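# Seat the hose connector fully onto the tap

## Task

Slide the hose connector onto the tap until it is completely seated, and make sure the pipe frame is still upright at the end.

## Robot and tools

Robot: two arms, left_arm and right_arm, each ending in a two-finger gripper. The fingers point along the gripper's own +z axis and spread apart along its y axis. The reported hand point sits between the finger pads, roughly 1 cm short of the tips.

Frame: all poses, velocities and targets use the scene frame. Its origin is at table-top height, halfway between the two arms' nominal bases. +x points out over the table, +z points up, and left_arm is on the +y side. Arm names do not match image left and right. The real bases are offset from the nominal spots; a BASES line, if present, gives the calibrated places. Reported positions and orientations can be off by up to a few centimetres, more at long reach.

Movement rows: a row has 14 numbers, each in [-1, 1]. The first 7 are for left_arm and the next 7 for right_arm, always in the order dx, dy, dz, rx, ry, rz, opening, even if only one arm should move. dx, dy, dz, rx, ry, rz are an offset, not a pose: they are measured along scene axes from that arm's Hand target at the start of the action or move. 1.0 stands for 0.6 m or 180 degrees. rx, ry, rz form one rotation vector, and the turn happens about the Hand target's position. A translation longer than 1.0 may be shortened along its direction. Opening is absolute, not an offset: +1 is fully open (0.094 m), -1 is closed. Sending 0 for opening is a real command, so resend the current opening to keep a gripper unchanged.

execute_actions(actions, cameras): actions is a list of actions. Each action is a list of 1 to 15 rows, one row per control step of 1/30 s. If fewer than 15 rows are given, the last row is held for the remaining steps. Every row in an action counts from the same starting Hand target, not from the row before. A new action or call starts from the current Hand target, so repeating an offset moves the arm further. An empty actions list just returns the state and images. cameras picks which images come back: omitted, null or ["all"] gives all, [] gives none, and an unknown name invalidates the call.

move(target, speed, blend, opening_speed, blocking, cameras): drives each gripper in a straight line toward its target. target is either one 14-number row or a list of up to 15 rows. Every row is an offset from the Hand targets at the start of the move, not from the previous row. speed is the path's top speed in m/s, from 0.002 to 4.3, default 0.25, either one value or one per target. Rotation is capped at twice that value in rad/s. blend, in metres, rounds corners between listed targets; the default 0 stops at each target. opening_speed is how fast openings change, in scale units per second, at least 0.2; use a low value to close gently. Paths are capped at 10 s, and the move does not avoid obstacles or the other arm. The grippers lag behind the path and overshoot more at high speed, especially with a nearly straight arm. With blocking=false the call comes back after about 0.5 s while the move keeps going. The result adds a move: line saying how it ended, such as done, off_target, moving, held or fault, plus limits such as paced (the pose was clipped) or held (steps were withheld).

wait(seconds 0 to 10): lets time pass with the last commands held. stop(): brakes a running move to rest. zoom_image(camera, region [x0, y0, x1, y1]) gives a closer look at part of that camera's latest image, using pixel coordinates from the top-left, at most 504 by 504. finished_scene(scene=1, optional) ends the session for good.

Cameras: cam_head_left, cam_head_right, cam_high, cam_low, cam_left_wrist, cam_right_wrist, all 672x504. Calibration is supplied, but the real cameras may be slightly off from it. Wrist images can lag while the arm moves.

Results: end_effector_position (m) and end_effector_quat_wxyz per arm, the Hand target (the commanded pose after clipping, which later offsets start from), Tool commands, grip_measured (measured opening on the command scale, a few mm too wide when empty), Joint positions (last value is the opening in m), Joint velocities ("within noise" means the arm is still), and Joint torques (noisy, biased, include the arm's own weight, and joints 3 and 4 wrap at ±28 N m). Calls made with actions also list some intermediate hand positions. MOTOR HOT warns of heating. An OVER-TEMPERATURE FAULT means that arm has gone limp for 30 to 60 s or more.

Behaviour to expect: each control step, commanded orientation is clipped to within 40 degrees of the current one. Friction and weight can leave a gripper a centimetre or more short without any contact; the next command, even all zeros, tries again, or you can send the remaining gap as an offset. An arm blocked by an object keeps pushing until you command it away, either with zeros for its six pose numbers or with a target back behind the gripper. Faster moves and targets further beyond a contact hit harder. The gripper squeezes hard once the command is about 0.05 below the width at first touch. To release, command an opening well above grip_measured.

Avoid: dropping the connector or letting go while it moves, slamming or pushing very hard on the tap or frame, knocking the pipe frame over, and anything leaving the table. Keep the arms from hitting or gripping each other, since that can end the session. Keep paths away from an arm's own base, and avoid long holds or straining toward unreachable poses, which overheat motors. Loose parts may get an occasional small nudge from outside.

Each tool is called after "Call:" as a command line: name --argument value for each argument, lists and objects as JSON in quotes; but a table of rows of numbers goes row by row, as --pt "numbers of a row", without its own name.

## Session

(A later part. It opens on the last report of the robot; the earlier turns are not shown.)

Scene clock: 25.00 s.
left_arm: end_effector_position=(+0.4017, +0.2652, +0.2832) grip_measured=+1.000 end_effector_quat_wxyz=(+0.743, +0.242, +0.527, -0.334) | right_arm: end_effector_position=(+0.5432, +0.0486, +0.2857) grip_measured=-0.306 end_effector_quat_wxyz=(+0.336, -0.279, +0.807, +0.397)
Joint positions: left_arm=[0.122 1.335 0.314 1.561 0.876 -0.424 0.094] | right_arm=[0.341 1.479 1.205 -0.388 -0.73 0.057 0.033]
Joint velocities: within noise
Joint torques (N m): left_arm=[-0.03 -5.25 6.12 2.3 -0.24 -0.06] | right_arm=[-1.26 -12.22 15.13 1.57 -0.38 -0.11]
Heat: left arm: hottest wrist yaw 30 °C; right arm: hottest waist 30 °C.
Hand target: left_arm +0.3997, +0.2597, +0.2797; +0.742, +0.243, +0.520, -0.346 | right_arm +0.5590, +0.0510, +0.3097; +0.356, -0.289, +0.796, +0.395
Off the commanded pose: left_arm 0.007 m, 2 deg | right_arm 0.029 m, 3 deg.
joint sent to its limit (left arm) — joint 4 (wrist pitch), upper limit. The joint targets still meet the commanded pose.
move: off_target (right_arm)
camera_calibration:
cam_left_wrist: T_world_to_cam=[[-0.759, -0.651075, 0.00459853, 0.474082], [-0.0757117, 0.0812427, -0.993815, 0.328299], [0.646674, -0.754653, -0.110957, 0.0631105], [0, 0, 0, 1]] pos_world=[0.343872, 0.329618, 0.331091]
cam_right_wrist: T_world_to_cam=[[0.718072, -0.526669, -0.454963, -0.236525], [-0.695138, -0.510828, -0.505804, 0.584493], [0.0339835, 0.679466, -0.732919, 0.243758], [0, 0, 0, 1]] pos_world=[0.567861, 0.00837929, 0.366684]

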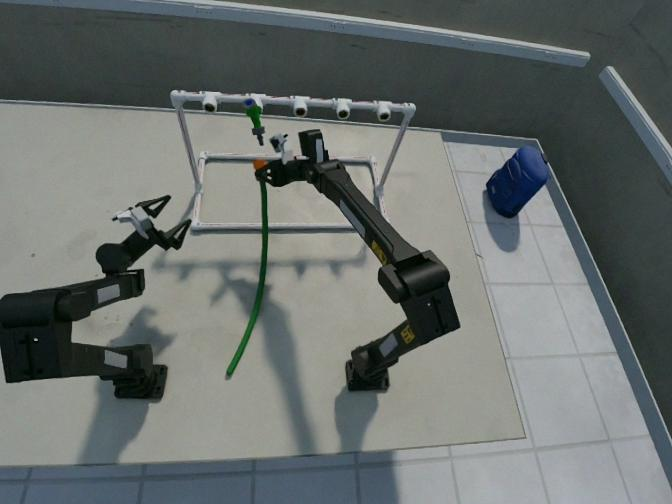

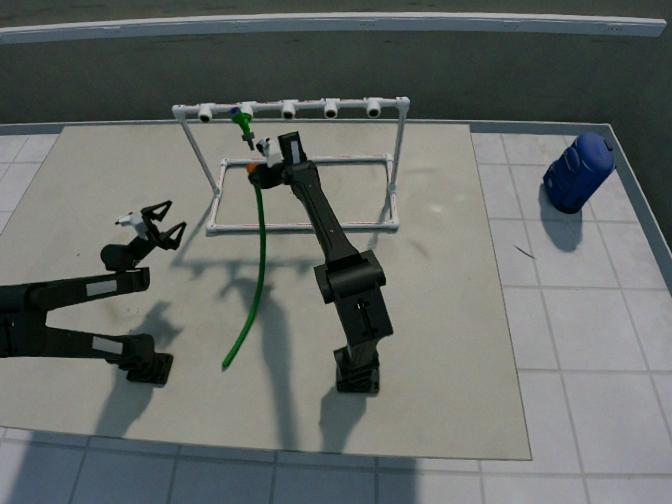

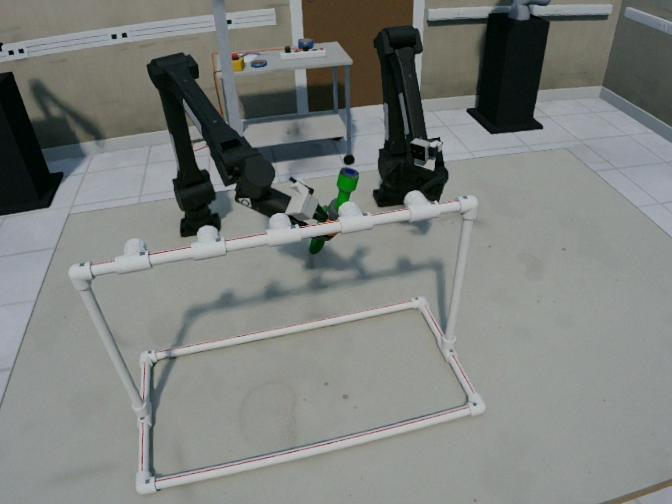

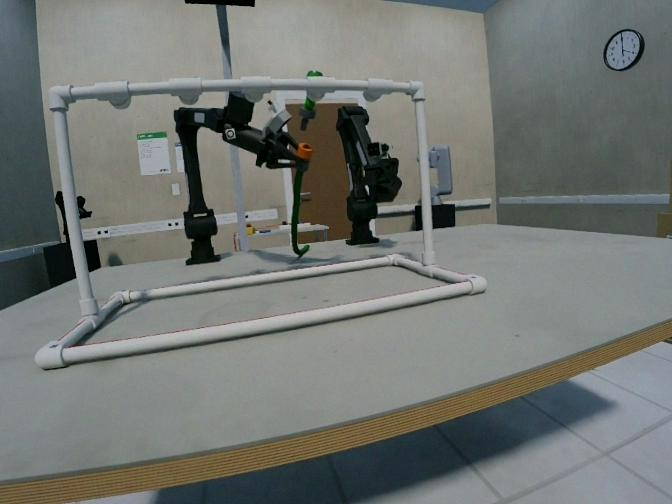

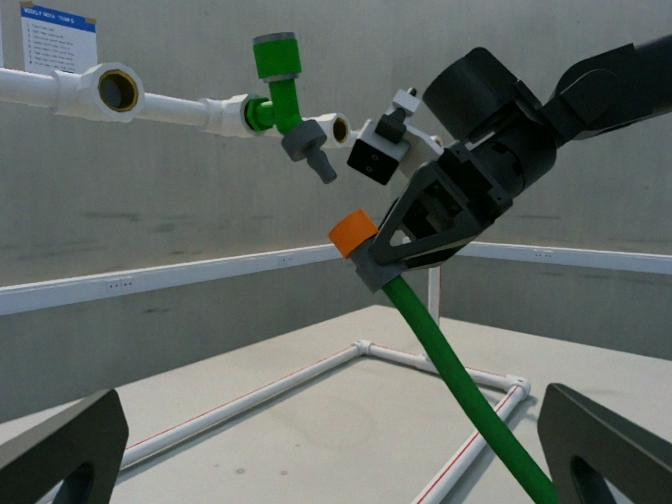

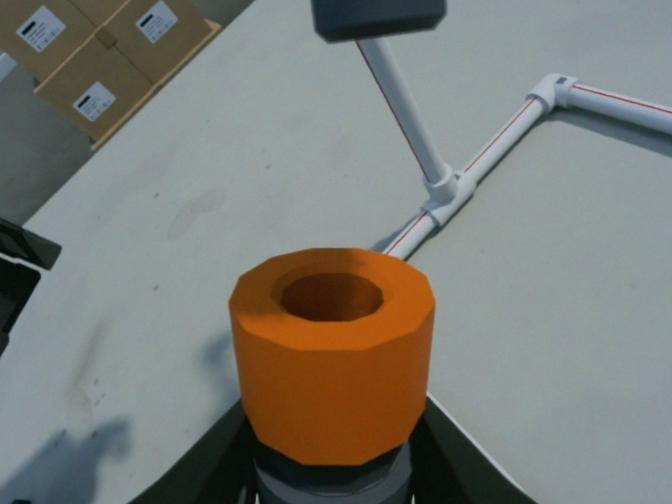

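Call:
zoom_image --camera "cam_right_wrist" --region '[220, 0, 500, 210]'

Call:
zoom_image --camera "cam_left_wrist" --region '[230, 20, 470, 300]'

Call:
zoom_image --camera "cam_head_left" --region '[230, 90, 330, 190]'

Call:
zoom_image --camera "cam_head_right" --region '[220, 90, 320, 190]'

Call:
zoom_image --camera "cam_low" --region '[250, 60, 350, 180]'

Scaled by 1.800 from the camera's 672x504 image, which has a finer 960x720 frame.

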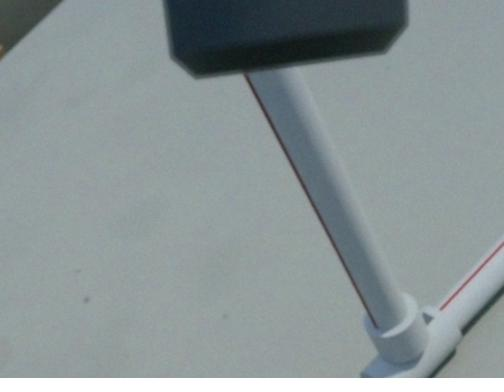

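Scaled by 1.800 from the camera's 672x504 image, which has a finer 960x720 frame.

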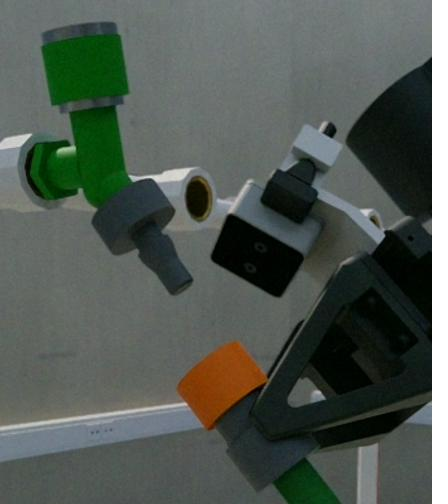

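Scaled by 5.040 from the camera's 672x504 image, which has a finer 960x720 frame.

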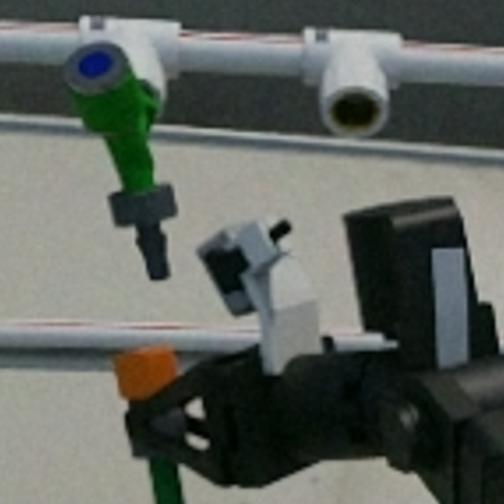

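Scaled by 5.040 from the camera's 672x504 image, which has a finer 960x720 frame.

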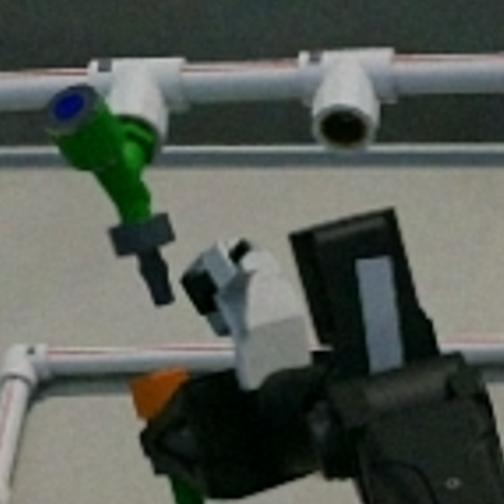

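Scaled by 4.200 from the camera's 672x504 image, which has a finer 960x720 frame.

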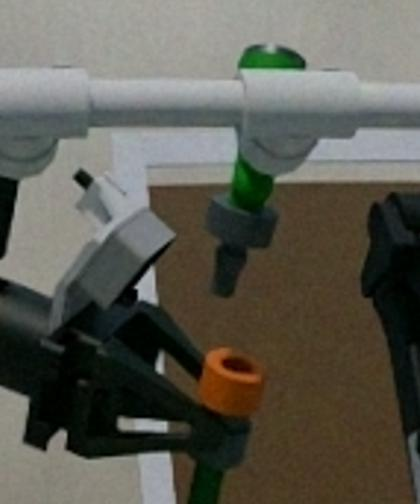

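Call:
zoom_image --camera "cam_left_wrist" --region '[270, 90, 350, 190]'

Call:
zoom_image --camera "cam_left_wrist" --region '[320, 195, 420, 305]'

Call:
zoom_image --camera "cam_low" --region '[290, 100, 320, 140]'

Call:
zoom_image --camera "cam_head_right" --region '[230, 125, 270, 195]'

Call:
zoom_image --camera "cam_head_left" --region '[240, 120, 280, 190]'

Scaled by 5.040 from the camera's 672x504 image, which has a finer 960x720 frame.

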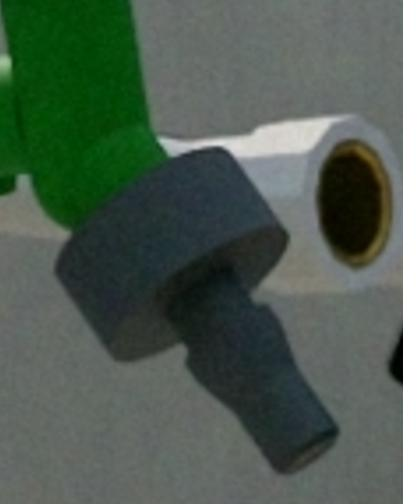

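Scaled by 4.582 from the camera's 672x504 image, which has a finer 960x720 frame.

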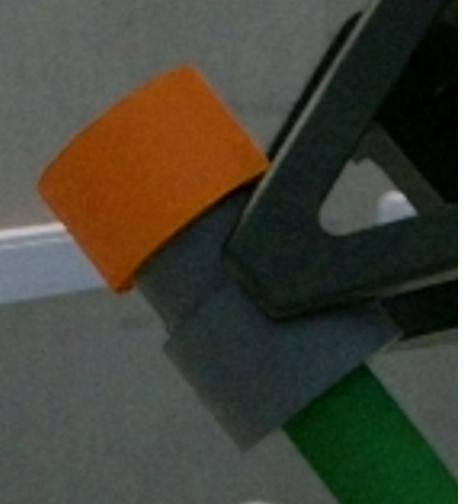

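Scaled by 12.600 from the camera's 672x504 image, which has a finer 960x720 frame.

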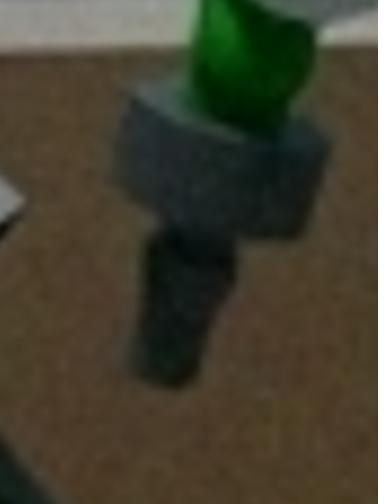

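Scaled by 7.200 from the camera's 672x504 image, which has a finer 960x720 frame.

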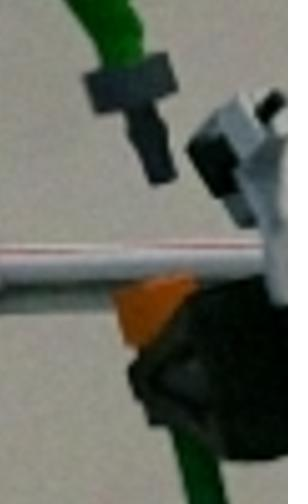

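Scaled by 7.200 from the camera's 672x504 image, which has a finer 960x720 frame.

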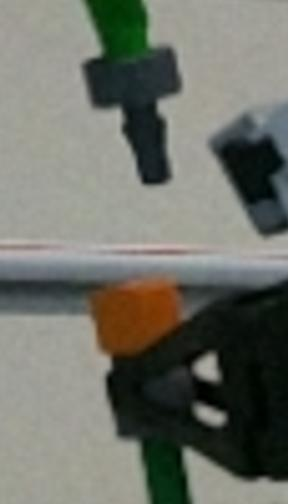

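Call:
move --target '[0,0,0,0,0,0,1,0.029,-0.016,0.0223,0.0384,-0.0165,0.0697,-0.5]' --speed 0.1

Call:
zoom_image --camera "cam_left_wrist" --region '[260, 80, 420, 280]'

Call:
zoom_image --camera "cam_low" --region '[270, 90, 350, 170]'

Call:
zoom_image --camera "cam_head_right" --region '[230, 115, 290, 185]'

Call:
zoom_image --camera "cam_head_left" --region '[235, 110, 295, 180]'

Scene clock: 30.57 s.
left_arm: end_effector_position=(+0.4017, +0.2652, +0.2832) grip_measured=+1.000 end_effector_quat_wxyz=(+0.743, +0.242, +0.527, -0.334) | right_arm: end_effector_position=(+0.5609, +0.0408, +0.3013) grip_measured=-0.306 end_effector_quat_wxyz=(+0.328, -0.350, +0.737, +0.477)
Joint positions: left_arm=[0.122 1.335 0.314 1.561 0.876 -0.424 0.094] | right_arm=[0.263 1.58 1.307 -0.423 -1.028 -0.095 0.033]
Joint velocities: within noise
Joint torques (N m): left_arm=[0.15 -5.3 6.12 2.35 -0.25 -0.07] | right_arm=[-1.38 -13.74 15.05 1.47 -0.47 -0.13]
Heat: left arm: hottest elbow 29 °C; right arm: hottest elbow 31 °C.
Hand target: left_arm +0.3997, +0.2597, +0.2797; +0.742, +0.243, +0.520, -0.346 | right_arm +0.5765, +0.0412, +0.3231; +0.348, -0.362, +0.725, +0.471
Off the commanded pose: left_arm 0.007 m, 2 deg | right_arm 0.027 m, 3 deg.
joint sent to its limit (left arm) — joint 4 (wrist pitch), upper limit. The joint targets still meet the commanded pose.
move: off_target (right_arm)
camera_calibration:
cam_left_wrist: T_world_to_cam=[[-0.759, -0.651075, 0.00459853, 0.474082], [-0.0757117, 0.0812427, -0.993815, 0.328299], [0.646674, -0.754653, -0.110957, 0.0631105], [0, 0, 0, 1]] pos_world=[0.343872, 0.329618, 0.331091]
cam_right_wrist: T_world_to_cam=[[0.829036, -0.298231, -0.47303, -0.312503], [-0.551993, -0.57178, -0.606937, 0.553321], [-0.0894618, 0.764281, -0.638647, 0.297181], [0, 0, 0, 1]] pos_world=[0.591092, -0.00394987, 0.377801]

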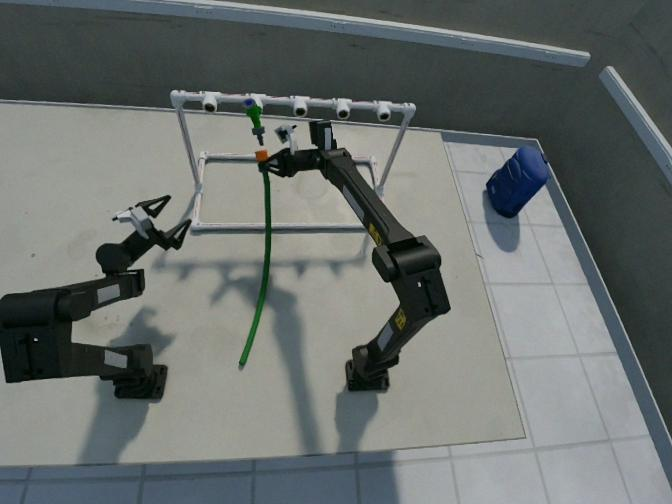

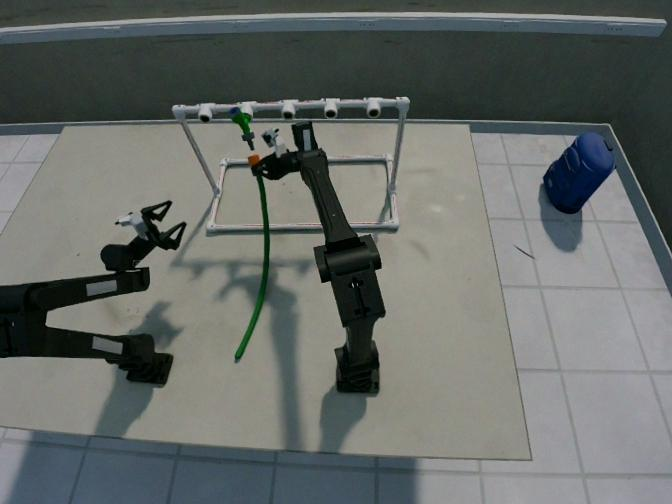

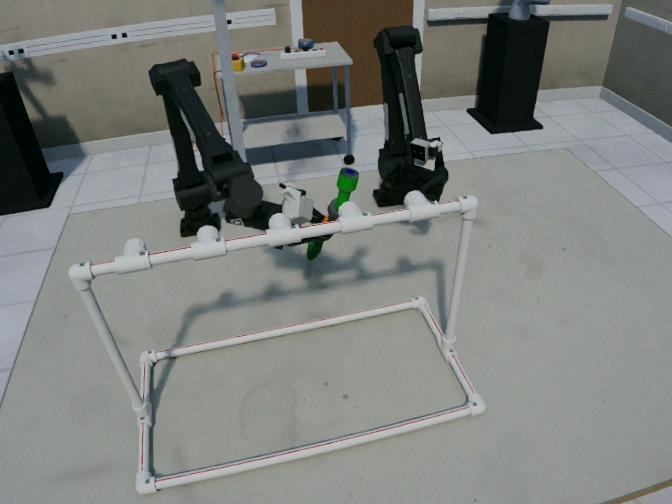

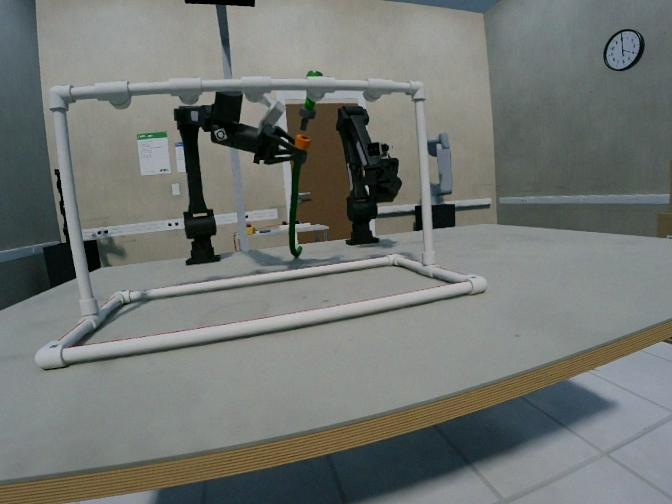

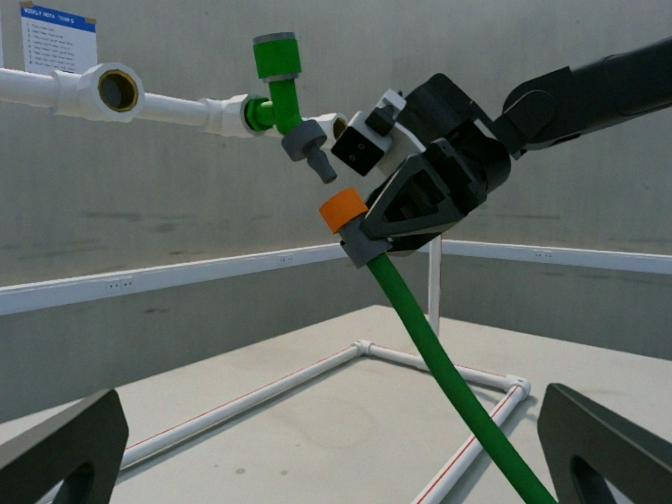

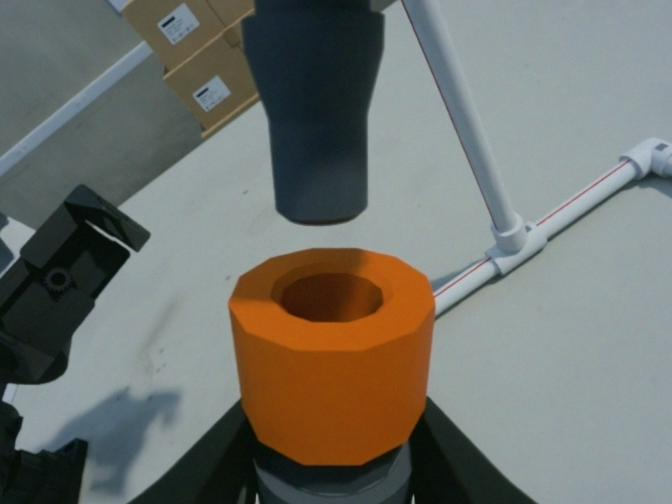

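Scaled by 2.520 from the camera's 672x504 image, which has a finer 960x720 frame.

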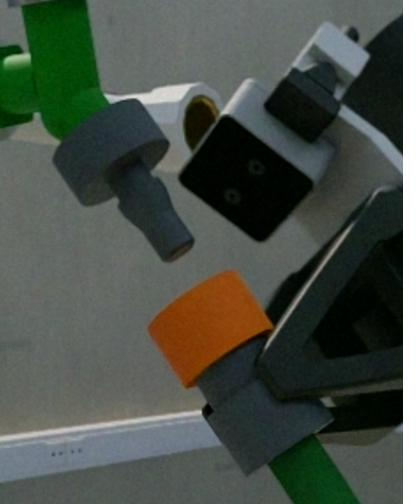

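Scaled by 6.300 from the camera's 672x504 image, which has a finer 960x720 frame.

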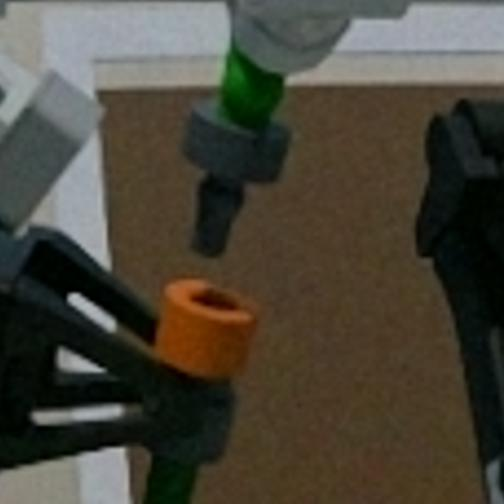

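Scaled by 7.200 from the camera's 672x504 image, which has a finer 960x720 frame.

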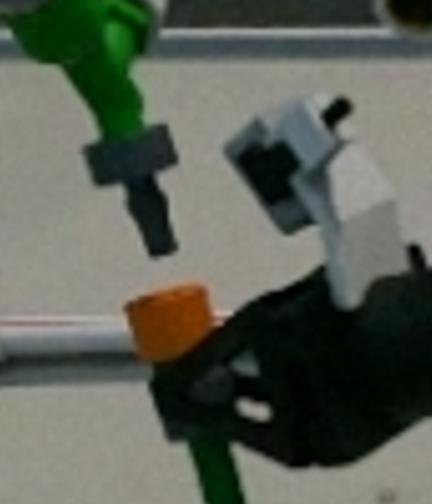

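Scaled by 7.200 from the camera's 672x504 image, which has a finer 960x720 frame.

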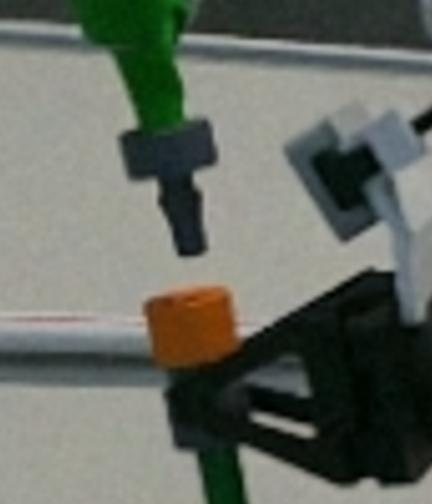

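Call:
move --target '[0,0,0,0,0,0,1,0.0092,-0.0023,0.0232,0,0,0,-0.5]' --speed 0.06

Call:
zoom_image --camera "cam_left_wrist" --region '[260, 80, 420, 280]'

Call:
zoom_image --camera "cam_low" --region '[270, 90, 350, 170]'

Call:
zoom_image --camera "cam_head_right" --region '[230, 115, 290, 185]'

Call:
zoom_image --camera "cam_head_left" --region '[235, 110, 295, 180]'

Scene clock: 32.70 s.
left_arm: end_effector_position=(+0.4017, +0.2652, +0.2832) grip_measured=+1.000 end_effector_quat_wxyz=(+0.743, +0.242, +0.527, -0.334) | right_arm: end_effector_position=(+0.5670, +0.0403, +0.3149) grip_measured=-0.306 end_effector_quat_wxyz=(+0.328, -0.351, +0.736, +0.477)
Joint positions: left_arm=[0.122 1.335 0.314 1.561 0.876 -0.424 0.094] | right_arm=[0.259 1.586 1.353 -0.467 -1.032 -0.104 0.033]
Joint velocities: within noise
Joint torques (N m): left_arm=[-0.03 -5.36 6.08 2.35 -0.25 -0.08] | right_arm=[-1.55 -13.98 15.01 1.43 -0.49 -0.11]
Heat: left arm: hottest elbow 29 °C; right arm: hottest elbow 31 °C.
Hand target: left_arm +0.3997, +0.2597, +0.2797; +0.742, +0.243, +0.520, -0.346 | right_arm +0.5820, +0.0399, +0.3368; +0.347, -0.362, +0.725, +0.472
Off the commanded pose: left_arm 0.007 m, 2 deg | right_arm 0.027 m, 3 deg.
joint sent to its limit (left arm) — joint 4 (wrist pitch), upper limit. The joint targets still meet the commanded pose.
move: off_target (right_arm)
camera_calibration:
cam_left_wrist: T_world_to_cam=[[-0.759, -0.651075, 0.00459853, 0.474082], [-0.0757117, 0.0812427, -0.993815, 0.328299], [0.646674, -0.754653, -0.110957, 0.0631105], [0, 0, 0, 1]] pos_world=[0.343872, 0.329618, 0.331091]
cam_right_wrist: T_world_to_cam=[[0.830544, -0.296663, -0.471368, -0.312664], [-0.549676, -0.572978, -0.607908, 0.563715], [-0.0897396, 0.763994, -0.638952, 0.307057], [0, 0, 0, 1]] pos_world=[0.597097, -0.00434959, 0.391502]

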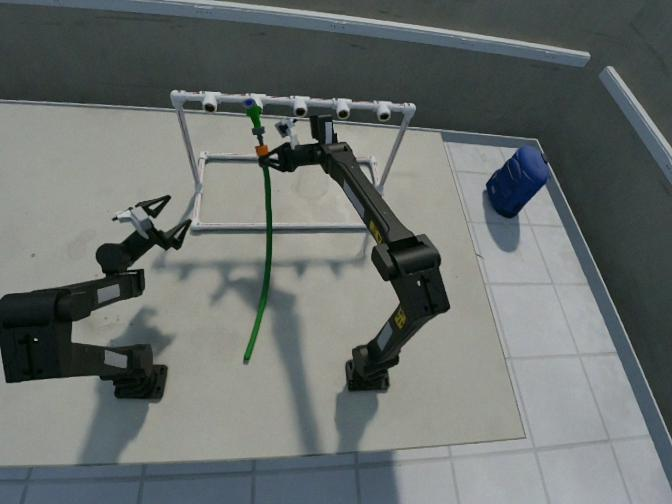

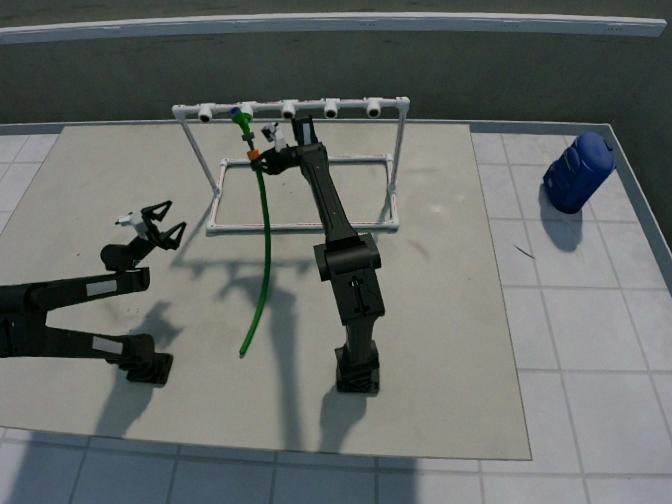

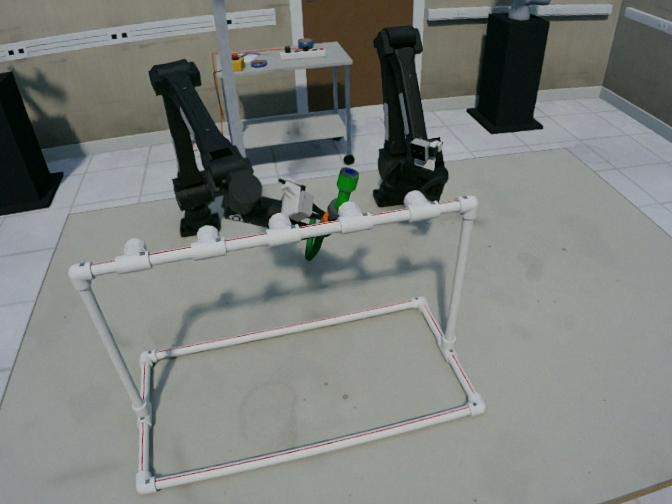

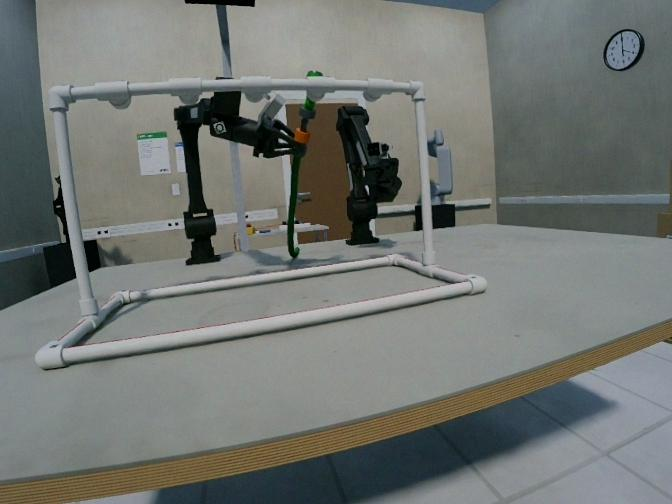

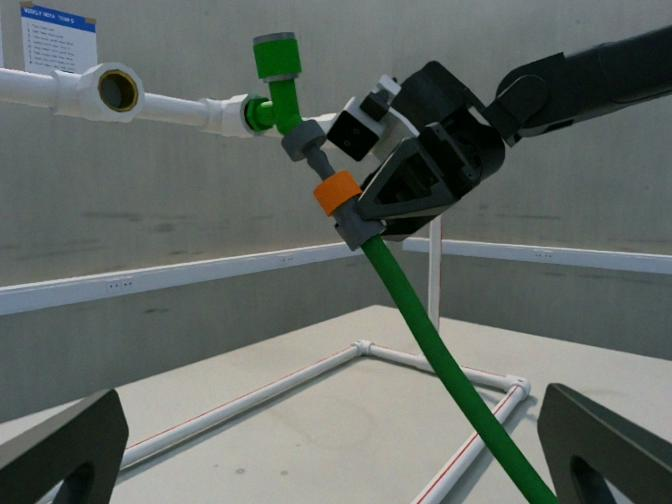

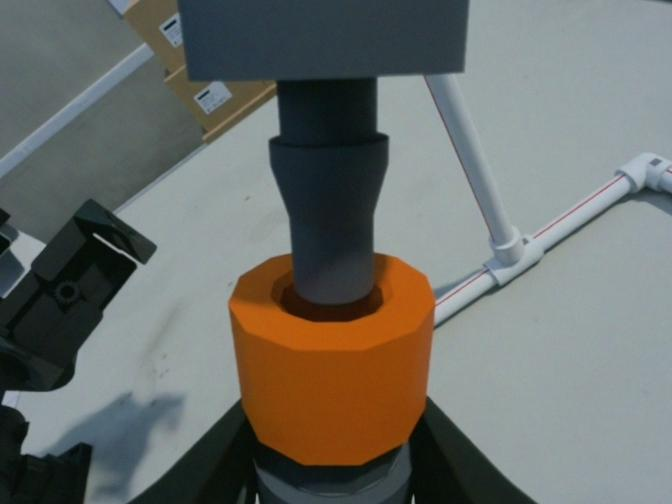

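Scaled by 2.520 from the camera's 672x504 image, which has a finer 960x720 frame.

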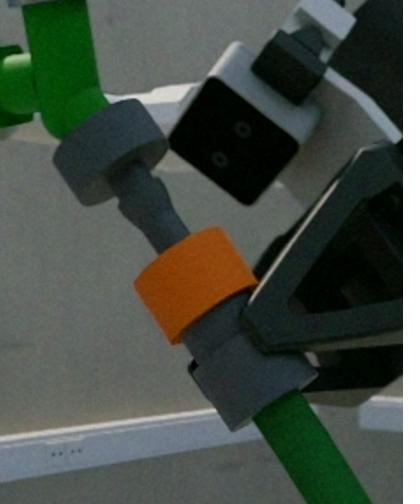

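Scaled by 6.300 from the camera's 672x504 image, which has a finer 960x720 frame.

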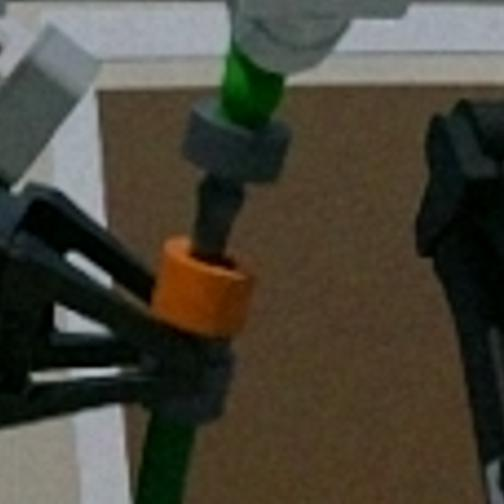

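Scaled by 7.200 from the camera's 672x504 image, which has a finer 960x720 frame.

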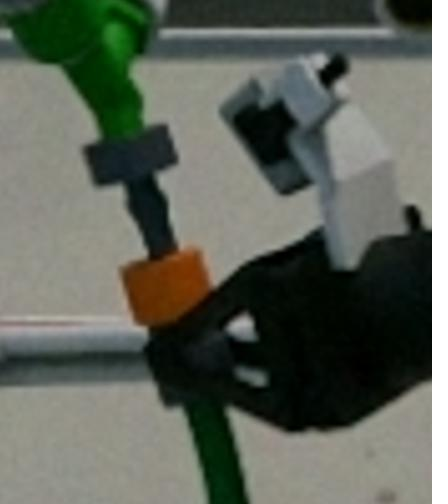

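Scaled by 7.200 from the camera's 672x504 image, which has a finer 960x720 frame.

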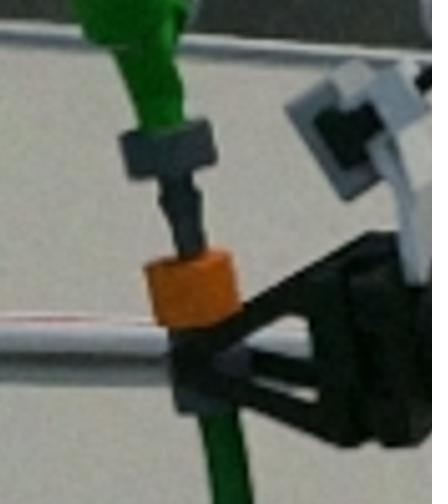

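Call:
move --target '[0,0,0,0,0,0,1,0.009,0.0033,0.0137,0,0,0,-0.5]' --speed 0.04 --cameras '["cam_head_left","cam_low","cam_left_wrist","cam_right_wrist"]'

Call:
zoom_image --camera "cam_left_wrist" --region '[260, 80, 420, 280]'

Call:
zoom_image --camera "cam_low" --region '[270, 90, 350, 170]'

Call:
zoom_image --camera "cam_head_left" --region '[235, 110, 295, 180]'

Scene clock: 34.17 s.
left_arm: end_effector_position=(+0.4017, +0.2652, +0.2832) grip_measured=+1.000 end_effector_quat_wxyz=(+0.743, +0.242, +0.527, -0.334) | right_arm: end_effector_position=(+0.5726, +0.0418, +0.3233) grip_measured=-0.306 end_effector_quat_wxyz=(+0.329, -0.352, +0.736, +0.476)
Joint positions: left_arm=[0.122 1.335 0.314 1.561 0.876 -0.424 0.094] | right_arm=[0.259 1.596 1.386 -0.49 -1.032 -0.105 0.033]
Joint velocities: within noise
Joint torques (N m): left_arm=[-0.03 -5.3 6.12 2.32 -0.25 -0.07] | right_arm=[-1.44 -13.98 15.27 1.46 -0.47 -0.08]
Heat: left arm: hottest elbow 29 °C; right arm: hottest elbow 32 °C.
Hand target: left_arm +0.3997, +0.2597, +0.2797; +0.742, +0.243, +0.520, -0.346 | right_arm +0.5874, +0.0419, +0.3452; +0.347, -0.362, +0.725, +0.472
Off the commanded pose: left_arm 0.007 m, 2 deg | right_arm 0.026 m, 3 deg.
joint sent to its limit (left arm) — joint 4 (wrist pitch), upper limit. The joint targets still meet the commanded pose.
move: off_target (right_arm)
camera_calibration:
cam_left_wrist: T_world_to_cam=[[-0.759, -0.651075, 0.00459853, 0.474082], [-0.0757117, 0.0812427, -0.993815, 0.328299], [0.646674, -0.754653, -0.110957, 0.0631105], [0, 0, 0, 1]] pos_world=[0.343872, 0.329618, 0.331091]
cam_right_wrist: T_world_to_cam=[[0.831439, -0.296429, -0.469935, -0.313812], [-0.548501, -0.57282, -0.609117, 0.572489], [-0.0886277, 0.764204, -0.638857, 0.311119], [0, 0, 0, 1]] pos_world=[0.6025, -0.00284895, 0.400002]
Images, in order (width x height): cam_head_left 672x504, cam_low 672x504, cam_left_wrist 672x504, cam_right_wrist 672x504.

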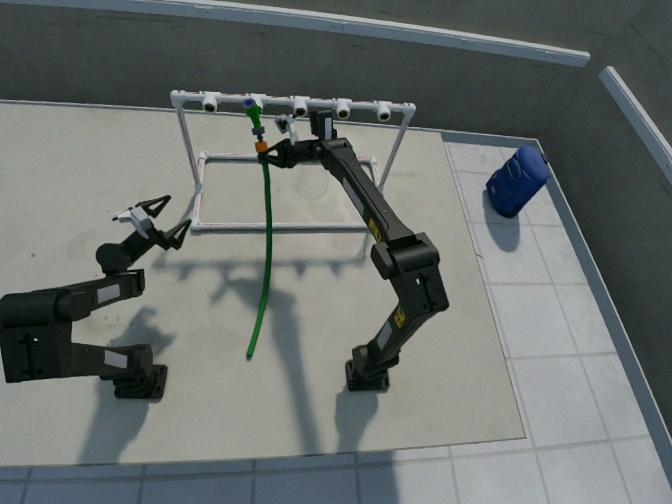

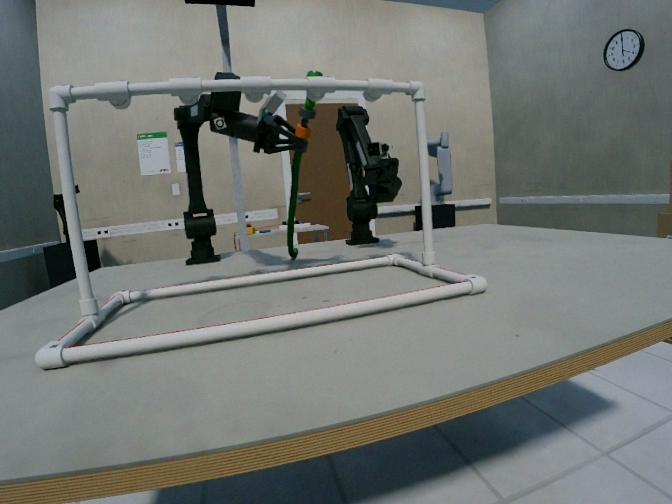

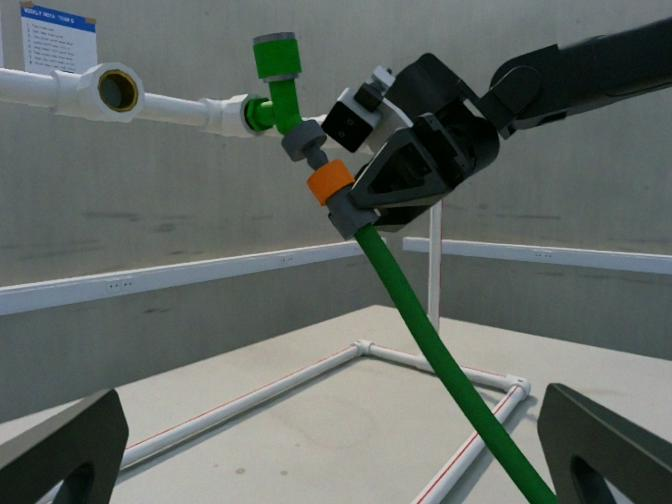

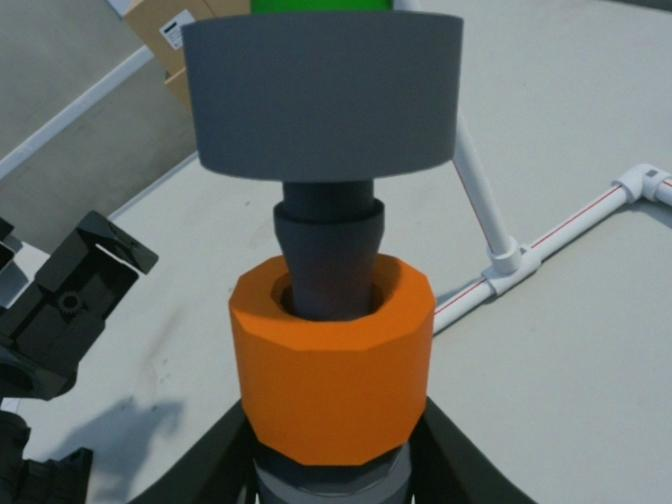

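Scaled by 2.520 from the camera's 672x504 image, which has a finer 960x720 frame.

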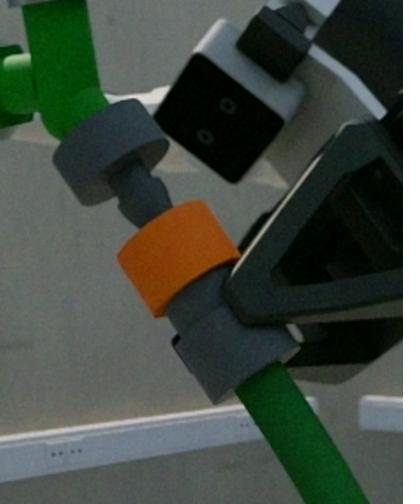

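Scaled by 6.300 from the camera's 672x504 image, which has a finer 960x720 frame.

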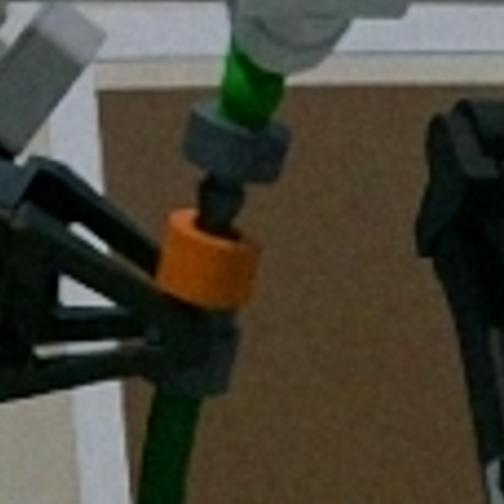

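Scaled by 7.200 from the camera's 672x504 image, which has a finer 960x720 frame.

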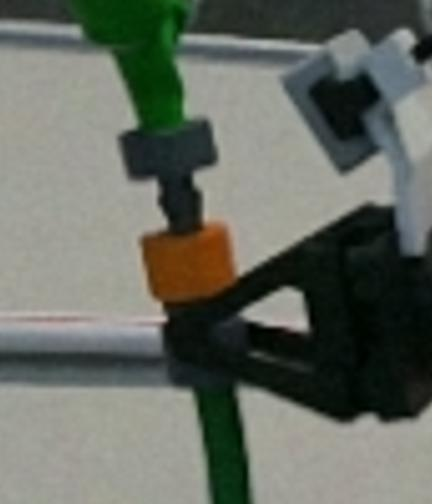

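Call:
move --target '[0,0,0,0,0,0,1,0.0107,0.0037,0.0163,0,0,0,-0.5]' --speed 0.04 --cameras '["cam_head_left","cam_low","cam_left_wrist","cam_right_wrist"]'

Call:
zoom_image --camera "cam_left_wrist" --region '[260, 80, 420, 280]'

Call:
zoom_image --camera "cam_low" --region '[270, 90, 350, 170]'

Scene clock: 35.47 s.
left_arm: end_effector_position=(+0.4017, +0.2652, +0.2832) grip_measured=+1.000 end_effector_quat_wxyz=(+0.743, +0.242, +0.527, -0.334) | right_arm: end_effector_position=(+0.5788, +0.0435, +0.3339) grip_measured=-0.306 end_effector_quat_wxyz=(+0.329, -0.352, +0.735, +0.476)
Joint positions: left_arm=[0.122 1.335 0.314 1.561 0.876 -0.424 0.094] | right_arm=[0.259 1.607 1.427 -0.519 -1.032 -0.105 0.033]
Joint velocities: within noise
Joint torques (N m): left_arm=[0.03 -5.42 6.13 2.33 -0.25 -0.07] | right_arm=[-1.32 -14.1 15.49 1.54 -0.44 -0.08]
Heat: left arm: hottest elbow 29 °C; right arm: hottest elbow 32 °C.
Hand target: left_arm +0.3997, +0.2597, +0.2797; +0.742, +0.243, +0.520, -0.346 | right_arm +0.5938, +0.0441, +0.3551; +0.348, -0.362, +0.725, +0.472
Off the commanded pose: left_arm 0.007 m, 2 deg | right_arm 0.026 m, 3 deg.
joint sent to its limit (left arm) — joint 4 (wrist pitch), upper limit. The joint targets still meet the commanded pose.
move: off_target (right_arm)
camera_calibration:
cam_left_wrist: T_world_to_cam=[[-0.759, -0.651075, 0.00459853, 0.474082], [-0.0757117, 0.0812427, -0.993815, 0.328299], [0.646674, -0.754653, -0.110957, 0.0631105], [0, 0, 0, 1]] pos_world=[0.343872, 0.329618, 0.331091]
cam_right_wrist: T_world_to_cam=[[0.832127, -0.296242, -0.468834, -0.31427], [-0.547606, -0.572602, -0.610127, 0.583137], [-0.0877102, 0.764439, -0.638701, 0.316511], [0, 0, 0, 1]] pos_world=[0.608603, -0.00114828, 0.410603]
Images, in order (width x height): cam_head_left 672x504, cam_low 672x504, cam_left_wrist 672x504, cam_right_wrist 672x504.

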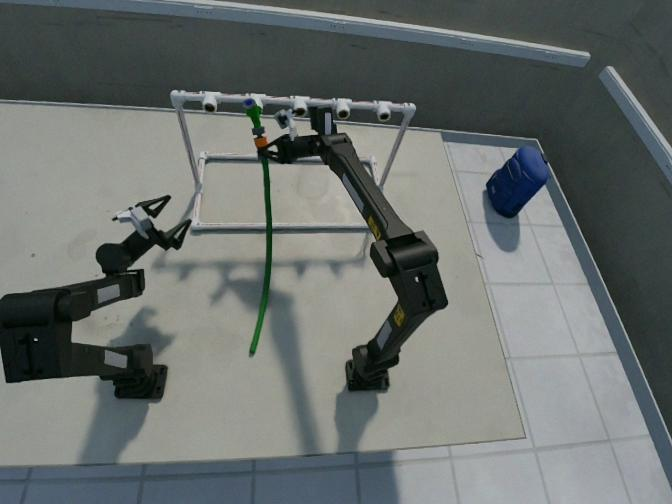

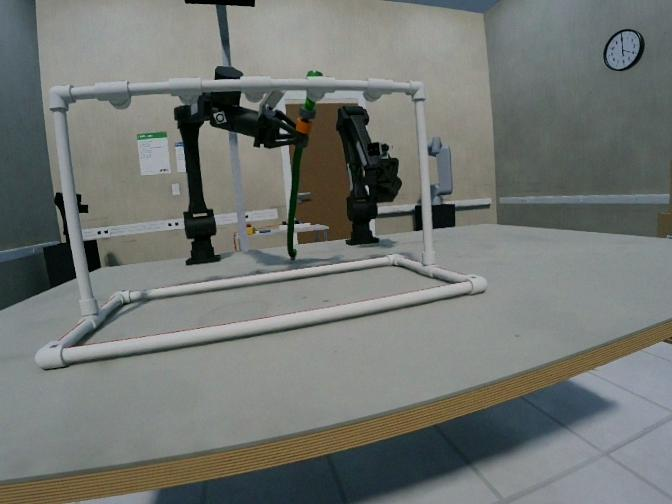

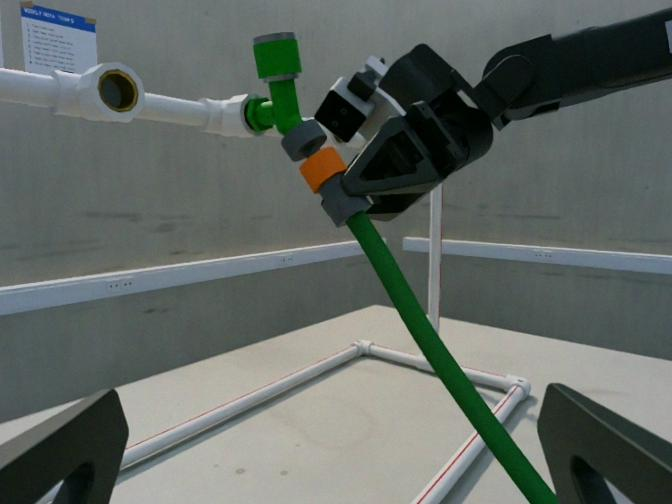

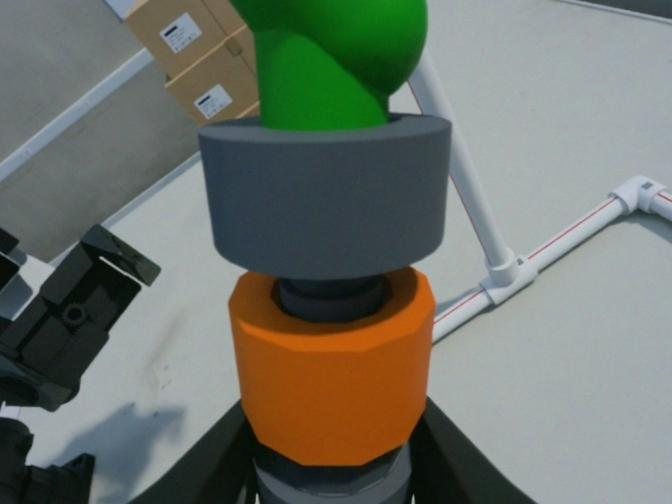

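Scaled by 2.520 from the camera's 672x504 image, which has a finer 960x720 frame.

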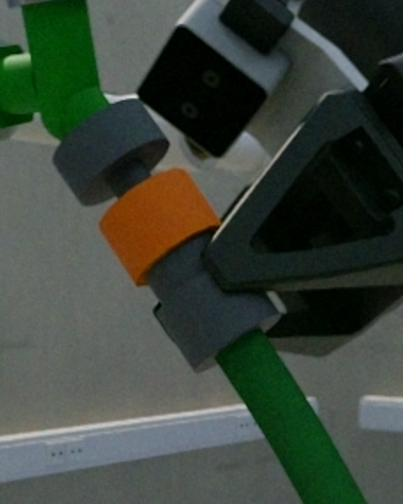

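Scaled by 6.300 from the camera's 672x504 image, which has a finer 960x720 frame.

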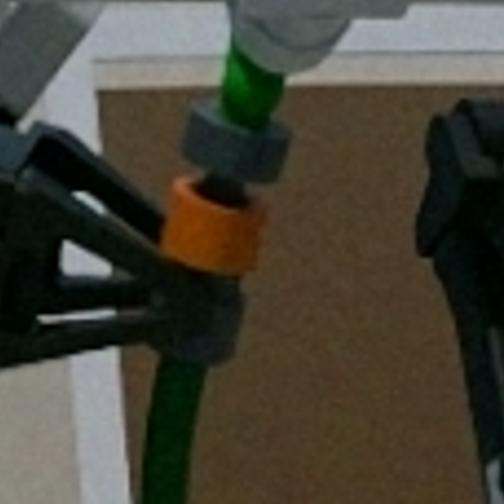

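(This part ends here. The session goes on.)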